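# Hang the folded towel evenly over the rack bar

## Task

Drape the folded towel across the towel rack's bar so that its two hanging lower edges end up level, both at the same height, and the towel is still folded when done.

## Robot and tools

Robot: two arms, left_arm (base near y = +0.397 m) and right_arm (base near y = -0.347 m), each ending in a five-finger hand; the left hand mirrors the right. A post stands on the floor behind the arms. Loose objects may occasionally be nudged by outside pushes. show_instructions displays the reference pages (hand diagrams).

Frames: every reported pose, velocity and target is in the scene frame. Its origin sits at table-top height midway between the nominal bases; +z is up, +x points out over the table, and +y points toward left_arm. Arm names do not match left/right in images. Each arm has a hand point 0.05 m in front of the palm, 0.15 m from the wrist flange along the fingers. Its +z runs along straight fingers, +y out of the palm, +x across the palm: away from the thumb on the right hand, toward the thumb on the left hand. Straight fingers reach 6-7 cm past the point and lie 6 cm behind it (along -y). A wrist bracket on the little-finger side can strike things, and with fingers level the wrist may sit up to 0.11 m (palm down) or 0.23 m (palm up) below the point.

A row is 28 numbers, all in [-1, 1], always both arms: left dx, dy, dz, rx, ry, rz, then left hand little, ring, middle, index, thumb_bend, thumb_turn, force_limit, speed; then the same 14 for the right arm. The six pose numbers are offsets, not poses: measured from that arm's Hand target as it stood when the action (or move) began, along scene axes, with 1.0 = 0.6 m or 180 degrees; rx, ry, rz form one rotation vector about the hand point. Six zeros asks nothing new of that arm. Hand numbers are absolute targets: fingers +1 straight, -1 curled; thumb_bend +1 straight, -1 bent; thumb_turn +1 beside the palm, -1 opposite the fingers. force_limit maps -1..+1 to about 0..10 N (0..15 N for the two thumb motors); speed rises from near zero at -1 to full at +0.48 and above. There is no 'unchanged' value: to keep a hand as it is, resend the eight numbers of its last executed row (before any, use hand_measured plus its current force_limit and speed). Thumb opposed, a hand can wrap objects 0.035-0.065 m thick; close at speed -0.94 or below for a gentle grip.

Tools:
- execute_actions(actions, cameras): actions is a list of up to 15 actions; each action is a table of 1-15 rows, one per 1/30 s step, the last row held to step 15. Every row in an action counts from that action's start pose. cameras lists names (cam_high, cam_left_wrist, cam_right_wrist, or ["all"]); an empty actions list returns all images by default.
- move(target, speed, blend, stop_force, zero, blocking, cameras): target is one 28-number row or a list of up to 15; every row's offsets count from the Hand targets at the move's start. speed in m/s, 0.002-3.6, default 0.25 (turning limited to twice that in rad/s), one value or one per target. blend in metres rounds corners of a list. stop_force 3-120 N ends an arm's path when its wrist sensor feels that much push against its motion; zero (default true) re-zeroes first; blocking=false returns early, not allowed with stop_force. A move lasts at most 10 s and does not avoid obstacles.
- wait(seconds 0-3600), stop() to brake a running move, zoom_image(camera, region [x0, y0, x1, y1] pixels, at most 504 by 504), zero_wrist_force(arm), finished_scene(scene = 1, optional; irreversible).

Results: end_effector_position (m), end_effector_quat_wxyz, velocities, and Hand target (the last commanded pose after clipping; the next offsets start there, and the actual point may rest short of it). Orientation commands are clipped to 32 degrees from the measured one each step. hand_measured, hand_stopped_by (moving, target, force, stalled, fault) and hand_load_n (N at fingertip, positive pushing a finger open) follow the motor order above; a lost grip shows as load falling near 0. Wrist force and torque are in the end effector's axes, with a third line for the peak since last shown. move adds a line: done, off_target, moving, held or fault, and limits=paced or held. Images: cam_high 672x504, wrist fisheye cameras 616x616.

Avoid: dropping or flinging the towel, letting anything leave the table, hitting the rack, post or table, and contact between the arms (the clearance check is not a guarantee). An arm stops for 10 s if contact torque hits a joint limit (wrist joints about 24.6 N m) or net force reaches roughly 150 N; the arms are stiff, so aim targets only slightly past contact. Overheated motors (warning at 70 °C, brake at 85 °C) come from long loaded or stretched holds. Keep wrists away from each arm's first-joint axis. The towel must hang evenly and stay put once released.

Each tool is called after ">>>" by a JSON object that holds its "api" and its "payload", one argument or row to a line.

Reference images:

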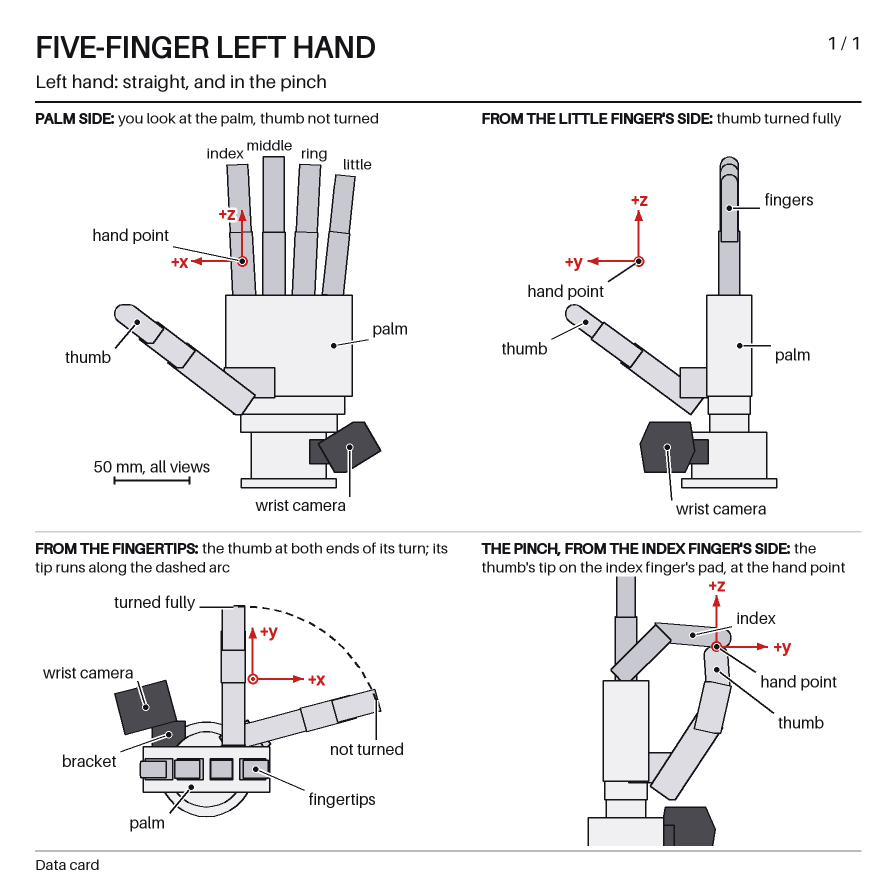

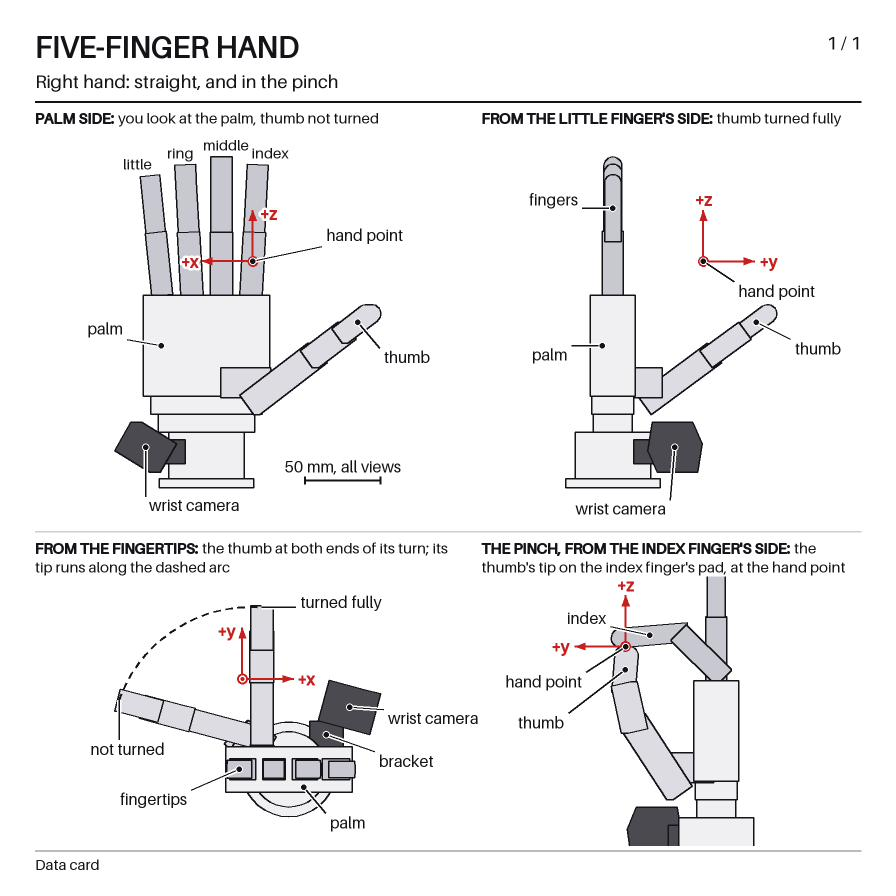

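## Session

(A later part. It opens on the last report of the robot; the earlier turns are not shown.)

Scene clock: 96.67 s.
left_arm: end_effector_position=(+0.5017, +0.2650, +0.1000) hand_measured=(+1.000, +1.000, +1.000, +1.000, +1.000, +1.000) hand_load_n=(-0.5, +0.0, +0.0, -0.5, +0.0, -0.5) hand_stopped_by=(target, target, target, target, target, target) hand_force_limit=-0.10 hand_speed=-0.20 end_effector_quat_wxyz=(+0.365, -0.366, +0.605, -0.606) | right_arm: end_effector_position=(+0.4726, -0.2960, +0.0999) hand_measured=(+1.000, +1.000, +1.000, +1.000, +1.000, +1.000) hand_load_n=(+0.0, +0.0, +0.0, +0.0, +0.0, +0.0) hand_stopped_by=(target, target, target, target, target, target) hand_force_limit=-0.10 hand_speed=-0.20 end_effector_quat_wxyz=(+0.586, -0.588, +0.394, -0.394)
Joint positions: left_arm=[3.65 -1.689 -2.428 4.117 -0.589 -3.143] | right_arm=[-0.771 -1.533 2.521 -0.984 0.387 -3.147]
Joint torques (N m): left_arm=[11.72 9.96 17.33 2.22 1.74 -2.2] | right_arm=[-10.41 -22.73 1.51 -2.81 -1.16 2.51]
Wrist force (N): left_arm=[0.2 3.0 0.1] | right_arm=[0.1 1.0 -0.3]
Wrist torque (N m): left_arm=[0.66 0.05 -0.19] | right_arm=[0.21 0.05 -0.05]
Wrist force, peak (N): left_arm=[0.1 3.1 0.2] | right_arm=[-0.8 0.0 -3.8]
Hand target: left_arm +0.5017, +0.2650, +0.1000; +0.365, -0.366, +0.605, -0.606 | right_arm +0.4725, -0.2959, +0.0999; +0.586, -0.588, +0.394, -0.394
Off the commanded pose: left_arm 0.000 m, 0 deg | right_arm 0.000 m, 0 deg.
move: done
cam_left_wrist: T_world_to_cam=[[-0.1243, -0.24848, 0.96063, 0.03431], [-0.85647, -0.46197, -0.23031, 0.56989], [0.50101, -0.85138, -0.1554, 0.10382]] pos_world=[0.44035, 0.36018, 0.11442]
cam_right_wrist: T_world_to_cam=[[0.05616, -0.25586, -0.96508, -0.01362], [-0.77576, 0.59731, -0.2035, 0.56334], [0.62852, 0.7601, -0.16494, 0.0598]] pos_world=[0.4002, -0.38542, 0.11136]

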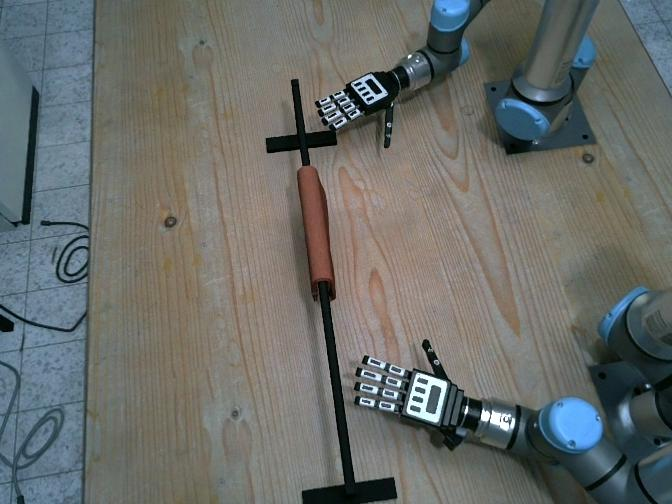

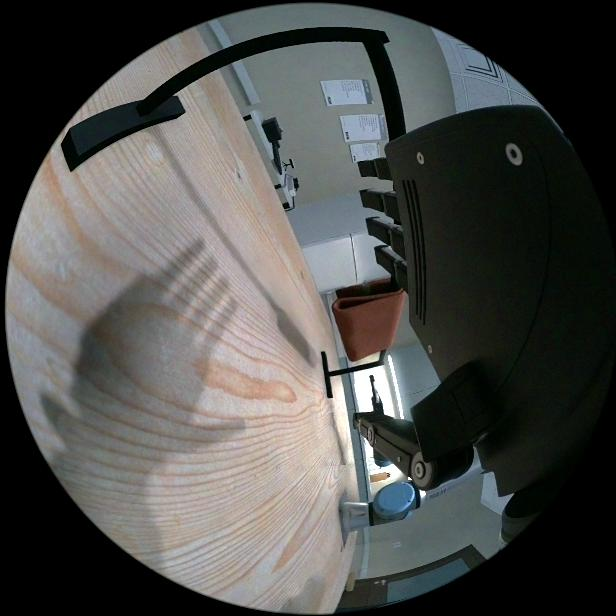

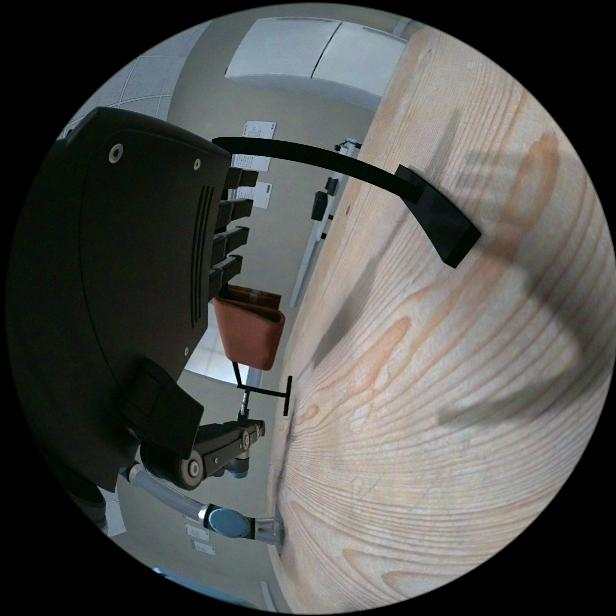

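>>> {"api": "move", "payload": {
  "target": [-0.003,-0.0917,0.1083,-0.4857,0.1317,0.1098,1,1,0,0,0.6,-1,-0.1,-0.2,0.029,0.06,0.1085,0.4959,0.0858,-0.1080,1,1,0,0,0.6,-1,-0.1,-0.2],
  "speed": 0.3,
  "cameras": ["all"]
}}

Scene clock: 106.83 s.
left_arm: end_effector_position=(+0.4999, +0.2100, +0.1649) hand_measured=(+1.000, +1.000, +0.000, +0.000, +0.600, -1.000) hand_load_n=(-0.5, +0.0, +0.0, +0.0, +0.0, +0.0) hand_stopped_by=(target, target, target, target, target, target) hand_force_limit=-0.10 hand_speed=-0.20 end_effector_quat_wxyz=(+0.016, +0.707, -0.016, +0.707) | right_arm: end_effector_position=(+0.4899, -0.2600, +0.1650) hand_measured=(+1.000, +1.000, +0.000, +0.000, +0.600, -1.000) hand_load_n=(+0.0, +0.0, +0.0, +0.0, +0.0, +0.0) hand_stopped_by=(target, target, target, target, target, target) hand_force_limit=-0.10 hand_speed=-0.20 end_effector_quat_wxyz=(+0.707, +0.015, +0.707, -0.016)
Joint positions: left_arm=[3.22 -1.735 -2.498 4.234 -1.458 -4.713] | right_arm=[-0.396 -1.491 2.61 -1.121 1.194 -1.572]
Joint torques (N m): left_arm=[-8.69 29.92 19.12 0.14 -1.78 -2.59] | right_arm=[10.23 -23.17 -20.68 0.82 1.53 2.93]
Wrist force (N): left_arm=[-0.6 0.3 -0.8] | right_arm=[-0.2 -0.3 -0.5]
Wrist torque (N m): left_arm=[0.15 0.38 0.06] | right_arm=[-0.10 0.01 -0.30]
Wrist force, peak (N): left_arm=[0.0 3.3 0.2] | right_arm=[0.5 1.2 -0.5]
Hand target: left_arm +0.4999, +0.2100, +0.1650; +0.016, +0.707, -0.015, +0.707 | right_arm +0.4899, -0.2599, +0.1650; +0.707, +0.015, +0.707, -0.016
Off the commanded pose: left_arm 0.000 m, 0 deg | right_arm 0.000 m, 0 deg.
move: done
cam_left_wrist: T_world_to_cam=[[0.04893, 0.95927, 0.27823, -0.2697], [-0.55254, -0.20606, 0.80761, 0.18095], [0.83205, -0.19324, 0.51995, -0.34714]] pos_world=[0.40202, 0.22892, 0.1094]
cam_right_wrist: T_world_to_cam=[[-0.00139, 0.96608, -0.25825, 0.28668], [-0.48282, 0.22551, 0.84619, 0.15518], [0.87572, 0.12586, 0.46613, -0.35785]] pos_world=[0.38869, -0.26691, 0.10952]

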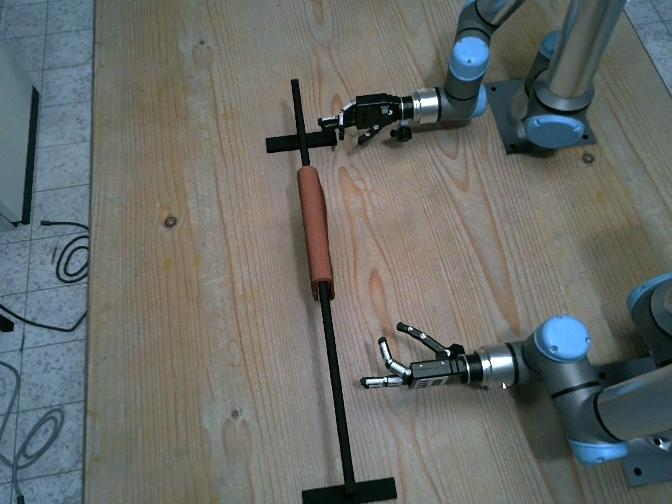

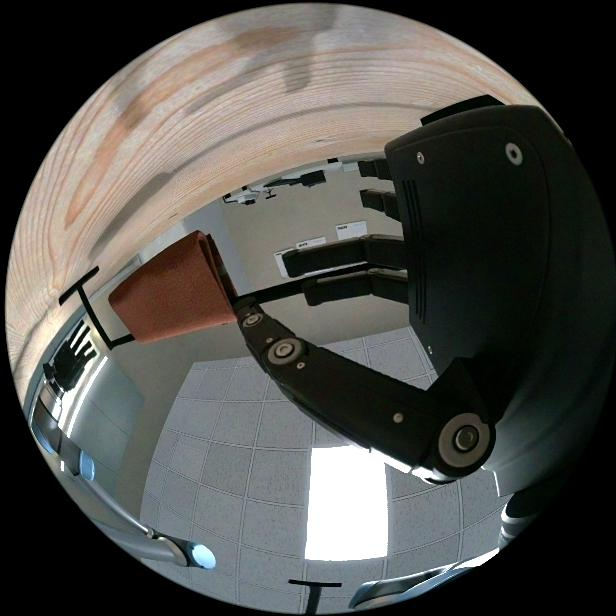

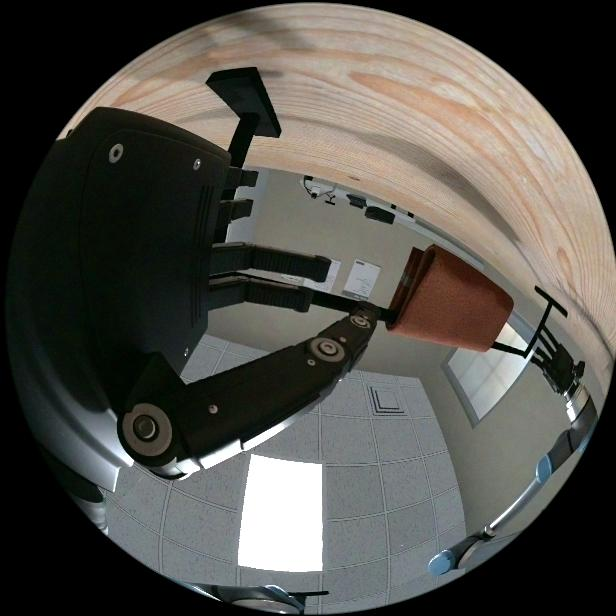

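>>> {"api": "zoom_image", "payload": {
  "camera": "cam_left_wrist",
  "region": [90, 210, 260, 380]
}}

>>> {"api": "zoom_image", "payload": {
  "camera": "cam_right_wrist",
  "region": [370, 220, 540, 390]
}}

Scaled by 2.965 from the camera's image (finer frame: 880x880).

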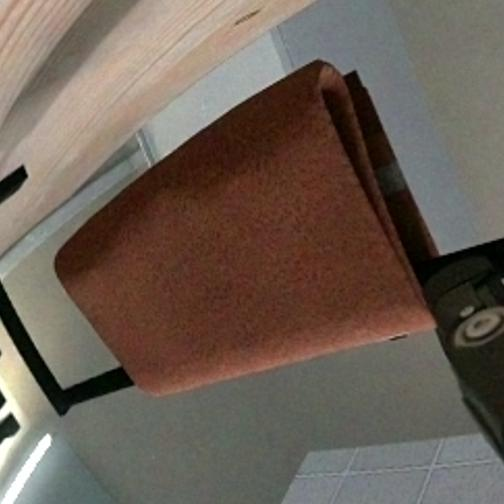

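Scaled by 2.965 from the camera's image (finer frame: 880x880).

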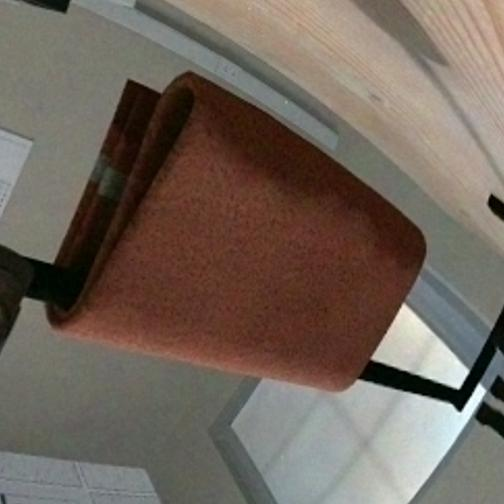

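>>> {"api": "zoom_image", "payload": {
  "camera": "cam_right_wrist",
  "region": [375, 235, 455, 345]
}}

>>> {"api": "zoom_image", "payload": {
  "camera": "cam_left_wrist",
  "region": [180, 225, 260, 335]
}}

>>> {"api": "zoom_image", "payload": {
  "camera": "cam_high",
  "region": [300, 260, 350, 320]
}}

Scaled by 4.582 from the camera's image (finer frame: 880x880).

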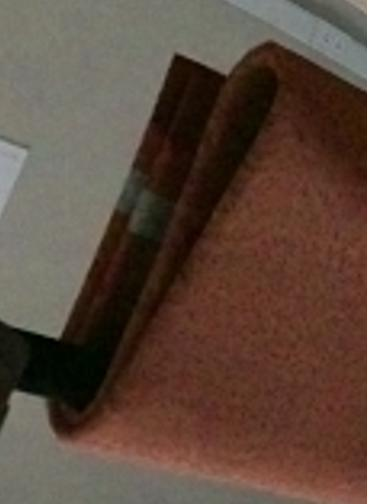

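Scaled by 4.582 from the camera's image (finer frame: 880x880).

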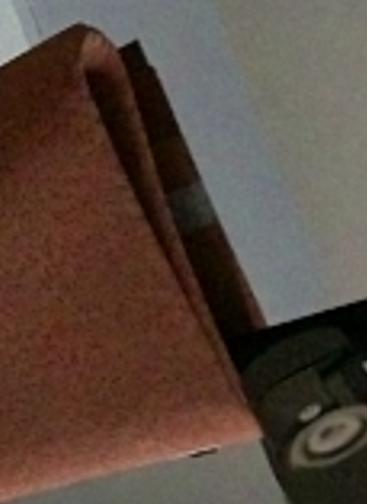

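Scaled by 8.400 from the camera's image (finer frame: 960x720).

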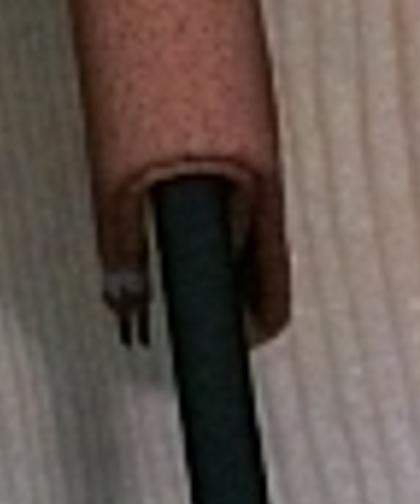

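>>> {"api": "move", "payload": {
  "target": [0.171,-0.1,-0.0083,0,0,0,1,1,-0.2,-0.2,0.8,-1,-0.1,-0.2,0.1685,0.1333,-0.0083,0,0,0,1,1,-0.2,-0.2,0.8,-1,-0.1,-0.2],
  "speed": 0.1,
  "cameras": ["all"]
}}

>>> {"api": "zoom_image", "payload": {
  "camera": "cam_right_wrist",
  "region": [250, 180, 450, 380]
}}

>>> {"api": "zoom_image", "payload": {
  "camera": "cam_left_wrist",
  "region": [160, 180, 360, 380]
}}

>>> {"api": "zoom_image", "payload": {
  "camera": "cam_high",
  "region": [280, 240, 380, 350]
}}

Scene clock: 112.20 s.
left_arm: end_effector_position=(+0.6024, +0.1500, +0.1600) hand_measured=(+1.000, +1.000, -0.200, -0.200, +0.800, -1.000) hand_load_n=(+0.0, +0.0, +0.0, +0.0, +0.0, +0.0) hand_stopped_by=(target, target, target, target, target, target) hand_force_limit=-0.10 hand_speed=-0.20 end_effector_quat_wxyz=(+0.016, +0.707, -0.015, +0.707) | right_arm: end_effector_position=(+0.5909, -0.1800, +0.1600) hand_measured=(+1.000, +1.000, -0.200, -0.200, +0.800, -1.000) hand_load_n=(+0.0, +0.0, +0.0, +0.0, +0.0, +0.0) hand_stopped_by=(target, target, target, target, target, target) hand_force_limit=-0.10 hand_speed=-0.20 end_effector_quat_wxyz=(+0.707, +0.015, +0.707, -0.016)
Joint positions: left_arm=[3.037 -1.962 -2.164 4.126 -1.641 -4.713] | right_arm=[-0.021 -1.245 2.278 -1.034 1.569 -1.572]
Joint torques (N m): left_arm=[-9.33 24.8 21.79 0.2 -1.79 0.13] | right_arm=[10.95 -22.38 -20.89 0.82 1.65 2.09]
Wrist force (N): left_arm=[-0.4 0.3 -0.6] | right_arm=[-0.2 -0.3 -0.3]
Wrist torque (N m): left_arm=[0.13 0.29 0.06] | right_arm=[-0.11 0.03 -0.29]
Wrist force, peak (N): left_arm=[-0.7 0.2 -1.4] | right_arm=[-0.2 -0.8 -0.8]
Hand target: left_arm +0.6025, +0.1500, +0.1600; +0.016, +0.707, -0.015, +0.707 | right_arm +0.5910, -0.1800, +0.1600; +0.707, +0.015, +0.707, -0.016
Off the commanded pose: left_arm 0.000 m, 0 deg | right_arm 0.000 m, 0 deg.
move: done
cam_left_wrist: T_world_to_cam=[[0.04892, 0.9593, 0.2781, -0.21576], [-0.55241, -0.20599, 0.80772, 0.22912], [0.83214, -0.19314, 0.51985, -0.44139]] pos_world=[0.50442, 0.16892, 0.1044]
cam_right_wrist: T_world_to_cam=[[-0.00132, 0.96615, -0.25798, 0.20829], [-0.48274, 0.22531, 0.84629, 0.19007], [0.87576, 0.12565, 0.4661, -0.45408]] pos_world=[0.48969, -0.18701, 0.10453]

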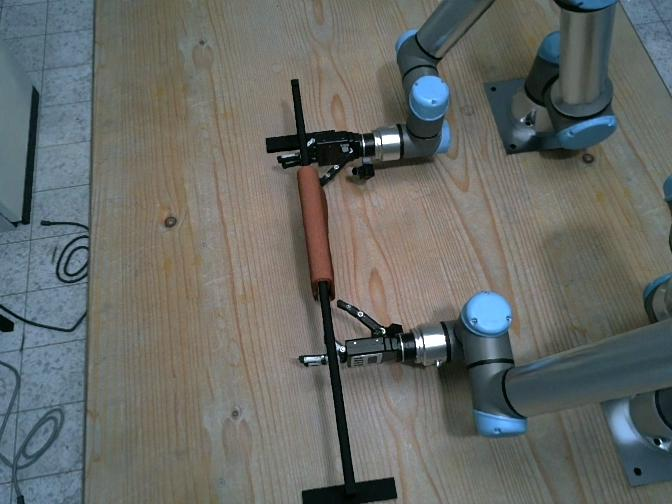

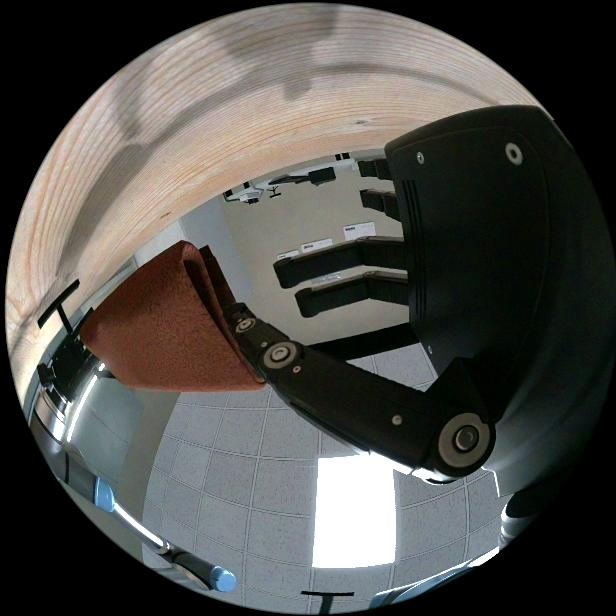

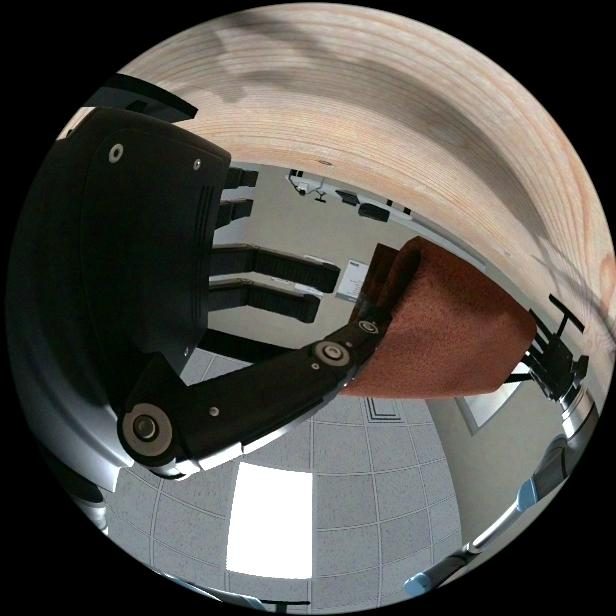

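Scaled by 2.520 from the camera's image (finer frame: 880x880).

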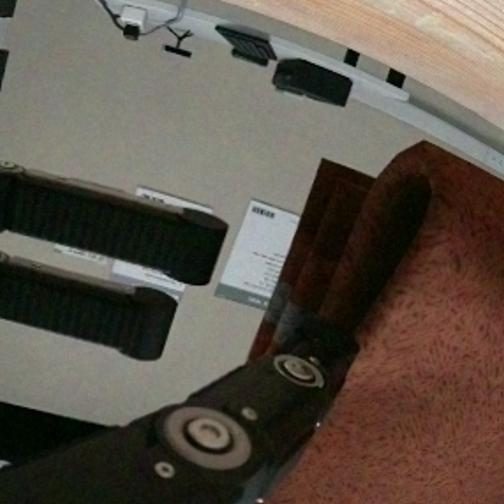

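Scaled by 2.520 from the camera's image (finer frame: 880x880).

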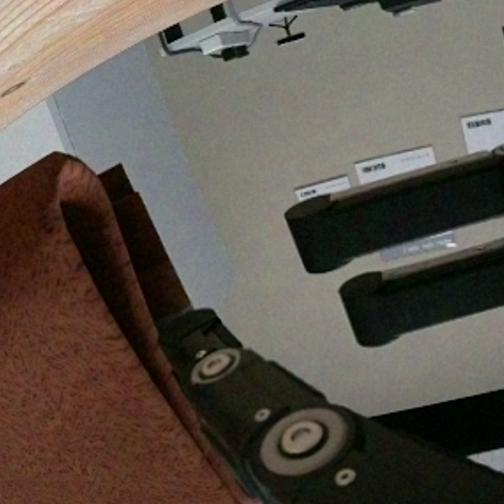

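Scaled by 4.582 from the camera's image (finer frame: 960x720).

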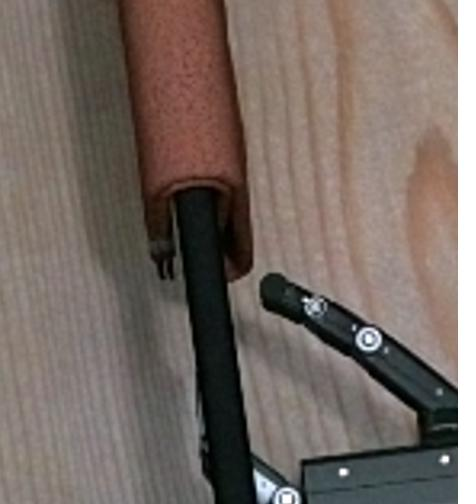

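>>> {"api": "move", "payload": {
  "target": [0,-0.05,0,0,0,0,1,1,-0.2,-0.2,0.8,-1,-0.1,-0.2,0,0.05,0,0,0,0,1,1,-0.2,-0.2,0.8,-1,-0.1,-0.2],
  "speed": 0.05,
  "cameras": ["all"]
}}

>>> {"api": "zoom_image", "payload": {
  "camera": "cam_right_wrist",
  "region": [260, 210, 420, 370]
}}

>>> {"api": "zoom_image", "payload": {
  "camera": "cam_left_wrist",
  "region": [190, 210, 350, 370]
}}

>>> {"api": "zoom_image", "payload": {
  "camera": "cam_high",
  "region": [280, 240, 380, 350]
}}

Scene clock: 114.33 s.
left_arm: end_effector_position=(+0.6025, +0.1201, +0.1600) hand_measured=(+1.000, +1.000, -0.200, -0.200, +0.800, -1.000) hand_load_n=(+0.0, +0.0, +0.0, +0.0, +0.0, -0.5) hand_stopped_by=(target, target, target, target, target, target) hand_force_limit=-0.10 hand_speed=-0.20 end_effector_quat_wxyz=(+0.016, +0.707, -0.015, +0.707) | right_arm: end_effector_position=(+0.5910, -0.1501, +0.1600) hand_measured=(+1.000, +1.000, -0.200, -0.200, +0.800, -1.000) hand_load_n=(+0.0, +0.0, +0.0, +0.0, +0.0, +0.0) hand_stopped_by=(target, target, target, target, target, target) hand_force_limit=-0.10 hand_speed=-0.20 end_effector_quat_wxyz=(+0.707, +0.015, +0.707, -0.016) end_effector_velocity=(+0.000, +0.000, -0.001) end_effector_angular_velocity=(+0.000, +0.001, -0.002)
Joint positions: left_arm=[2.961 -1.985 -2.123 4.108 -1.718 -4.714] | right_arm=[0.066 -1.226 2.247 -1.021 1.656 -1.572]
Joint velocities: left_arm=[within noise] | right_arm=[0.003 0.002 -0.001 0.001 0.005 0]
Joint torques (N m): left_arm=[-9.12 23.45 22.45 0.39 -1.95 2.04] | right_arm=[11.06 -22.23 -22.4 0.94 1.46 -1.46]
Wrist force (N): left_arm=[-0.6 0.2 -0.8] | right_arm=[-0.1 -0.3 -0.4]
Wrist torque (N m): left_arm=[0.10 0.33 0.09] | right_arm=[-0.13 0.02 -0.29]
Wrist force, peak (N): left_arm=[-0.7 0.3 -0.8] | right_arm=[-0.3 -0.7 -0.4]
Hand target: left_arm +0.6025, +0.1200, +0.1600; +0.016, +0.707, -0.015, +0.707 | right_arm +0.5910, -0.1500, +0.1600; +0.707, +0.015, +0.707, -0.016
Off the commanded pose: left_arm 0.000 m, 0 deg | right_arm 0.000 m, 0 deg.
move: done
cam_left_wrist: T_world_to_cam=[[0.04891, 0.95935, 0.27796, -0.18707], [-0.55238, -0.20588, 0.80777, 0.22304], [0.83215, -0.19304, 0.51986, -0.44735]] pos_world=[0.50462, 0.13902, 0.1044]
cam_right_wrist: T_world_to_cam=[[-0.00132, 0.96615, -0.25798, 0.1793], [-0.48274, 0.22531, 0.84629, 0.18336], [0.87576, 0.12565, 0.4661, -0.45793]] pos_world=[0.48979, -0.15701, 0.10453]

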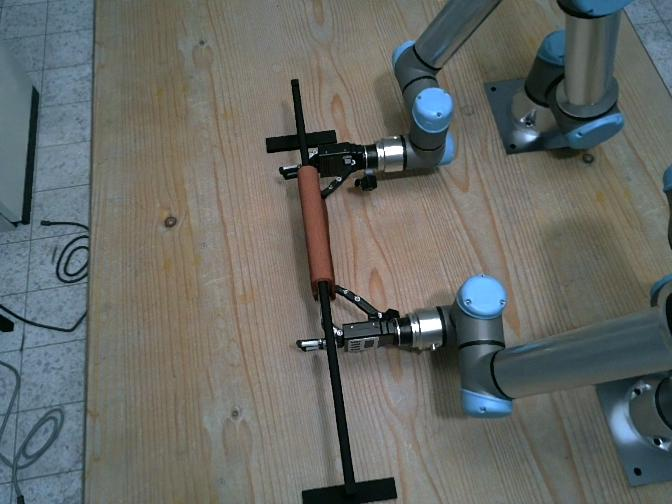

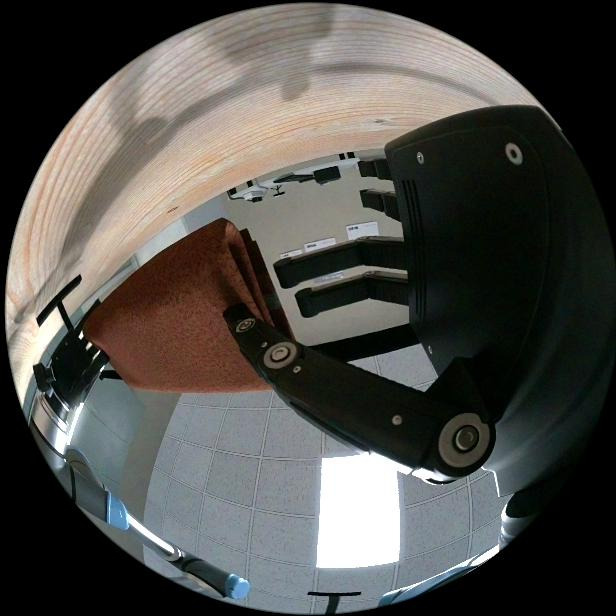

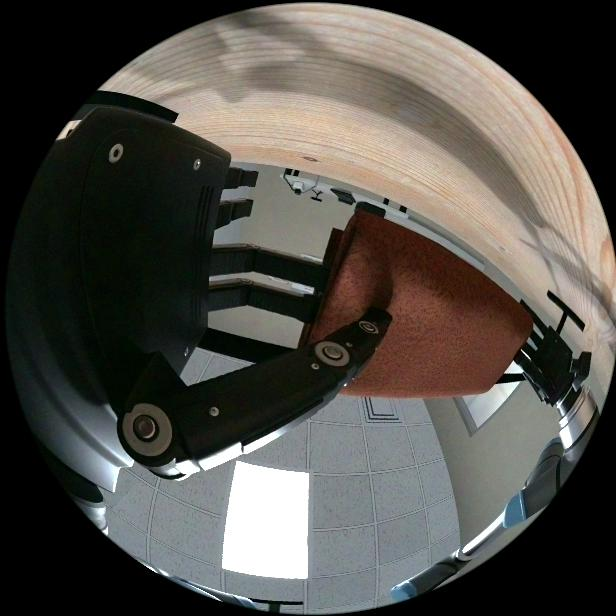

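Scaled by 3.150 from the camera's image (finer frame: 880x880).

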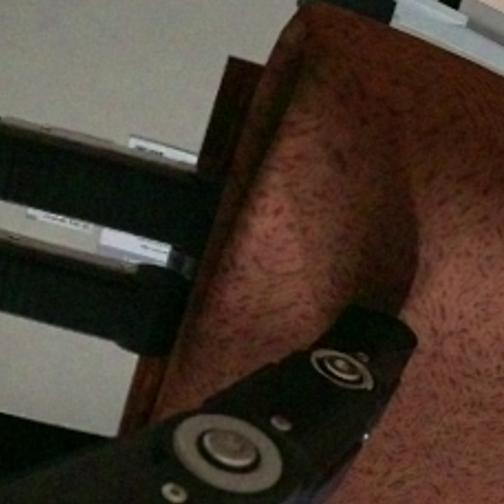

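Scaled by 3.150 from the camera's image (finer frame: 880x880).

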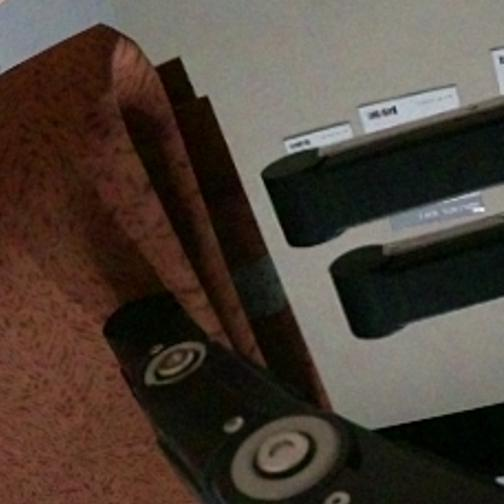

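Scaled by 4.582 from the camera's image (finer frame: 960x720).

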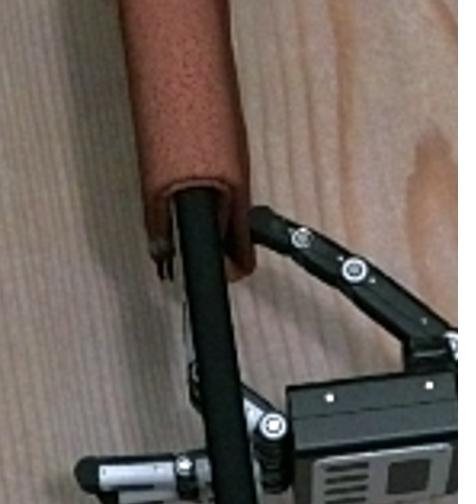

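>>> {"api": "move", "payload": {
  "target": [0,-0.03,0,0,0,0,1,1,-0.2,-0.2,1,-1,-0.1,-0.2,0,0.0167,0,0,0,0,1,1,-0.2,-0.2,1,-1,-0.1,-0.2],
  "speed": 0.04,
  "cameras": ["all"]
}}

>>> {"api": "zoom_image", "payload": {
  "camera": "cam_right_wrist",
  "region": [260, 210, 420, 370]
}}

>>> {"api": "zoom_image", "payload": {
  "camera": "cam_left_wrist",
  "region": [190, 210, 350, 370]
}}

>>> {"api": "zoom_image", "payload": {
  "camera": "cam_high",
  "region": [280, 240, 380, 350]
}}

Scene clock: 115.97 s.
left_arm: end_effector_position=(+0.6025, +0.1021, +0.1600) hand_measured=(+1.000, +1.000, -0.200, -0.200, +1.000, -1.000) hand_load_n=(+0.0, +0.0, +0.0, +0.0, +0.0, +0.0) hand_stopped_by=(target, target, target, target, target, target) hand_force_limit=-0.10 hand_speed=-0.20 end_effector_quat_wxyz=(+0.016, +0.707, -0.015, +0.707) | right_arm: end_effector_position=(+0.5910, -0.1400, +0.1600) hand_measured=(+1.000, +1.000, -0.200, -0.200, +1.000, -1.000) hand_load_n=(+0.0, +0.0, +0.0, +0.0, +0.0, -0.5) hand_stopped_by=(target, target, target, target, target, target) hand_force_limit=-0.10 hand_speed=-0.20 end_effector_quat_wxyz=(+0.707, +0.015, +0.707, -0.016)
Joint positions: left_arm=[2.917 -2.001 -2.096 4.097 -1.762 -4.713] | right_arm=[0.095 -1.219 2.235 -1.017 1.685 -1.572]
Joint torques (N m): left_arm=[-9.27 23.77 22.33 -0.02 -1.58 1.91] | right_arm=[10.03 -23.08 -21.42 0.87 1.32 -1.38]
Wrist force (N): left_arm=[-0.5 0.3 -0.7] | right_arm=[-0.1 -0.5 -0.4]
Wrist torque (N m): left_arm=[0.14 0.35 0.09] | right_arm=[-0.15 0.02 -0.29]
Wrist force, peak (N): left_arm=[-0.8 0.5 -0.7] | right_arm=[-0.3 -0.4 -0.8]
Hand target: left_arm +0.6025, +0.1020, +0.1600; +0.016, +0.707, -0.015, +0.707 | right_arm +0.5910, -0.1399, +0.1600; +0.707, +0.015, +0.707, -0.016
Off the commanded pose: left_arm 0.000 m, 0 deg | right_arm 0.000 m, 0 deg.
move: done
cam_left_wrist: T_world_to_cam=[[0.04891, 0.95935, 0.27796, -0.1698], [-0.55238, -0.20588, 0.80777, 0.21933], [0.83215, -0.19304, 0.51986, -0.45083]] pos_world=[0.50462, 0.12102, 0.1044]
cam_right_wrist: T_world_to_cam=[[-0.00124, 0.96616, -0.25793, 0.1696], [-0.48272, 0.22531, 0.8463, 0.1811], [0.87577, 0.12556, 0.4661, -0.45921]] pos_world=[0.48979, -0.14701, 0.10453]

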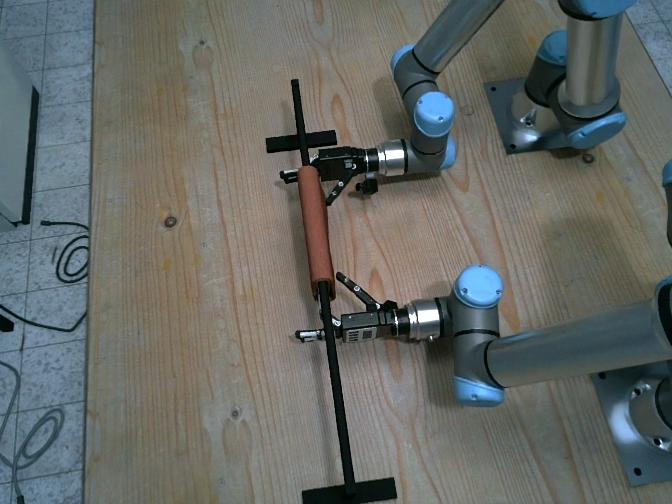

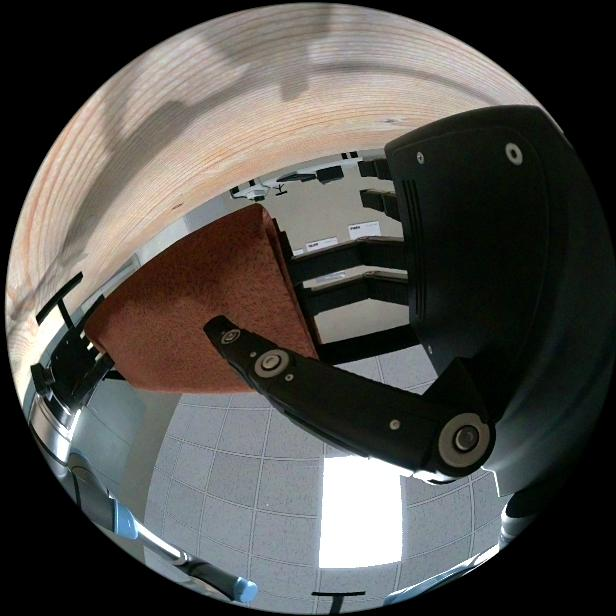

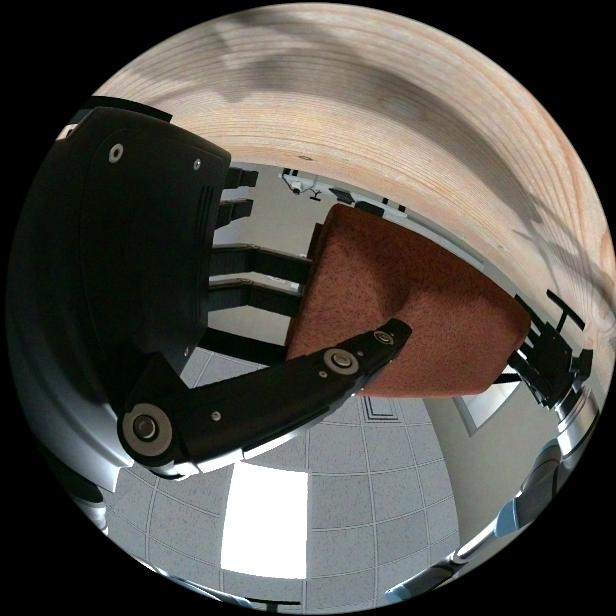

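Scaled by 3.150 from the camera's image (finer frame: 880x880).

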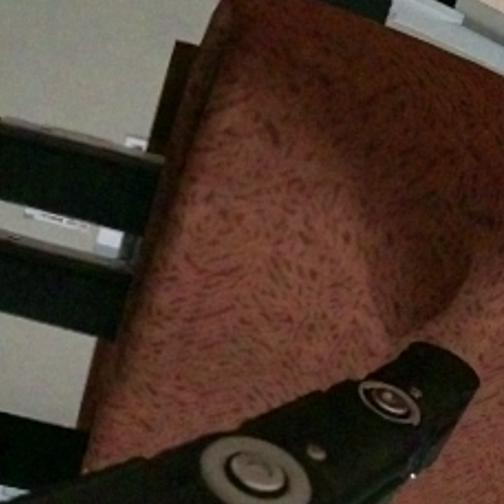

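Scaled by 3.150 from the camera's image (finer frame: 880x880).

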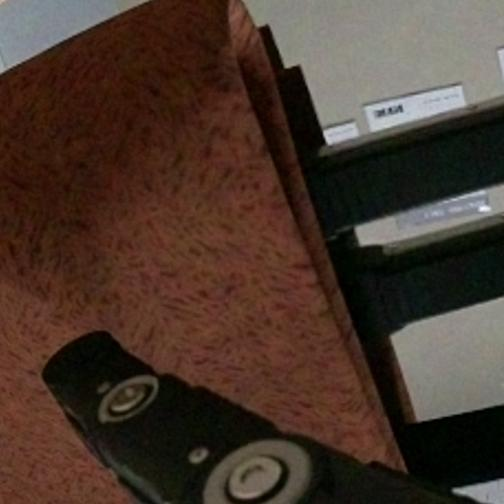

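Scaled by 4.582 from the camera's image (finer frame: 960x720).

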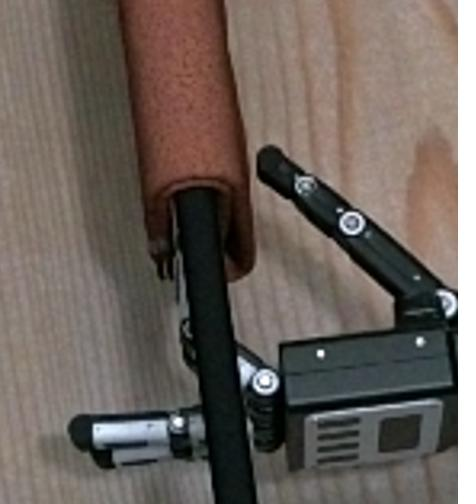

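>>> {"api": "move", "payload": {
  "target": [
    [-0.0067,0,0,0,0,0,1,1,-0.2,-0.2,1,-1,-0.1,-0.2,-0.0067,0,0,0,0,0,1,1,-0.2,-0.2,1,-1,-0.1,-0.2],
    [-0.0067,-0.0283,0,0,0,0,1,1,-0.2,-0.2,1,-1,-0.1,-0.2,-0.0067,0.0367,0,0,0,0,1,1,-0.2,-0.2,1,-1,-0.1,-0.2]
  ],
  "speed": 0.03,
  "cameras": ["all"]
}}

>>> {"api": "zoom_image", "payload": {
  "camera": "cam_right_wrist",
  "region": [260, 190, 420, 350]
}}

>>> {"api": "zoom_image", "payload": {
  "camera": "cam_left_wrist",
  "region": [190, 190, 350, 350]
}}

>>> {"api": "zoom_image", "payload": {
  "camera": "cam_high",
  "region": [280, 240, 380, 350]
}}

Scene clock: 118.03 s.
left_arm: end_effector_position=(+0.5985, +0.0851, +0.1600) hand_measured=(+1.000, +1.000, -0.200, -0.200, +1.000, -1.000) hand_load_n=(+0.0, +0.0, +0.0, +0.0, +0.0, +0.0) hand_stopped_by=(target, target, target, target, target, target) hand_force_limit=-0.10 hand_speed=-0.20 end_effector_quat_wxyz=(+0.016, +0.707, -0.015, +0.707) | right_arm: end_effector_position=(+0.5870, -0.1180, +0.1600) hand_measured=(+1.000, +1.000, -0.200, -0.200, +1.000, -1.000) hand_load_n=(+0.0, +0.0, +0.0, +0.0, +0.0, +0.0) hand_stopped_by=(target, target, target, target, target, target) hand_force_limit=-0.10 hand_speed=-0.20 end_effector_quat_wxyz=(+0.707, +0.015, +0.707, -0.016)
Joint positions: left_arm=[2.874 -2.01 -2.078 4.089 -1.805 -4.713] | right_arm=[0.157 -1.209 2.217 -1.009 1.747 -1.572]
Joint torques (N m): left_arm=[-8.37 26.22 20.74 0.3 -1.67 -0.85] | right_arm=[9.76 -22.02 -23.97 1.04 1.51 -1.65]
Wrist force (N): left_arm=[-0.5 0.3 -0.5] | right_arm=[-0.1 -0.4 -0.2]
Wrist torque (N m): left_arm=[0.15 0.35 0.09] | right_arm=[-0.15 0.01 -0.28]
Wrist force, peak (N): left_arm=[-0.6 0.6 -0.9] | right_arm=[0.1 -0.8 -0.5]
Hand target: left_arm +0.5985, +0.0850, +0.1600; +0.016, +0.707, -0.015, +0.707 | right_arm +0.5870, -0.1179, +0.1600; +0.707, +0.015, +0.707, -0.016
Off the commanded pose: left_arm 0.000 m, 0 deg | right_arm 0.000 m, 0 deg.
move: done
cam_left_wrist: T_world_to_cam=[[0.04891, 0.95935, 0.27796, -0.15329], [-0.55238, -0.20588, 0.80777, 0.21356], [0.83215, -0.19304, 0.51986, -0.4507]] pos_world=[0.50052, 0.10402, 0.1044]
cam_right_wrist: T_world_to_cam=[[-0.00132, 0.96615, -0.25798, 0.14838], [-0.48274, 0.22531, 0.84629, 0.17417], [0.87576, 0.12565, 0.4661, -0.45836]] pos_world=[0.48569, -0.12501, 0.10453]

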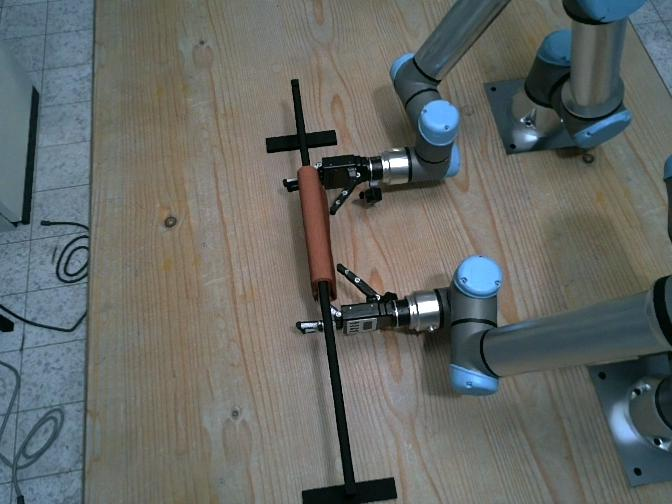

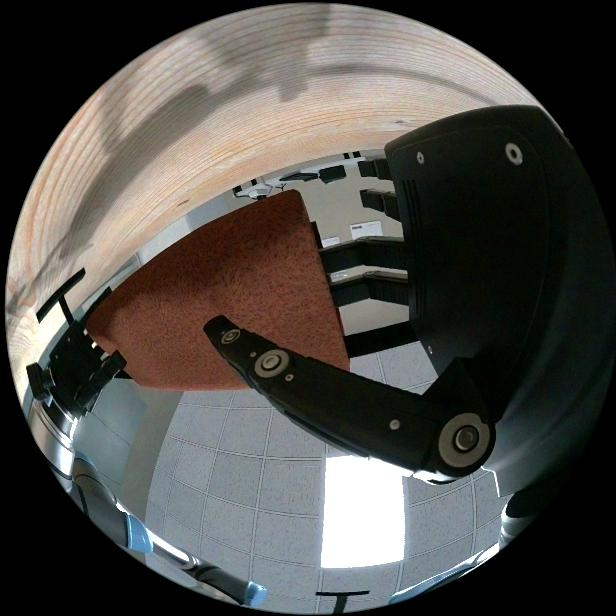

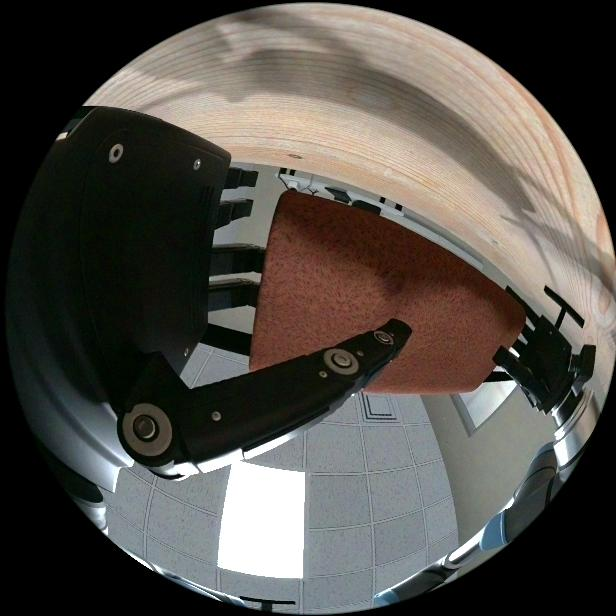

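Scaled by 3.150 from the camera's image (finer frame: 880x880).

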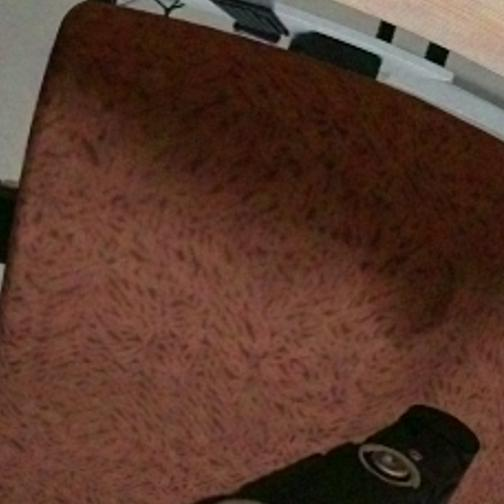

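Scaled by 3.150 from the camera's image (finer frame: 880x880).

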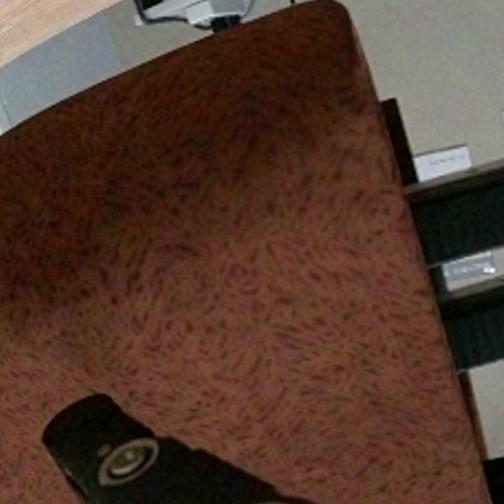

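Scaled by 4.582 from the camera's image (finer frame: 960x720).

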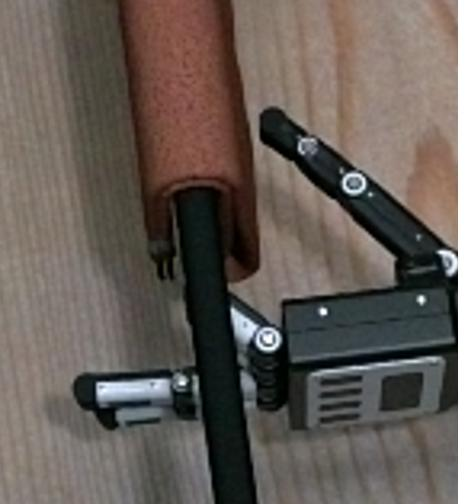

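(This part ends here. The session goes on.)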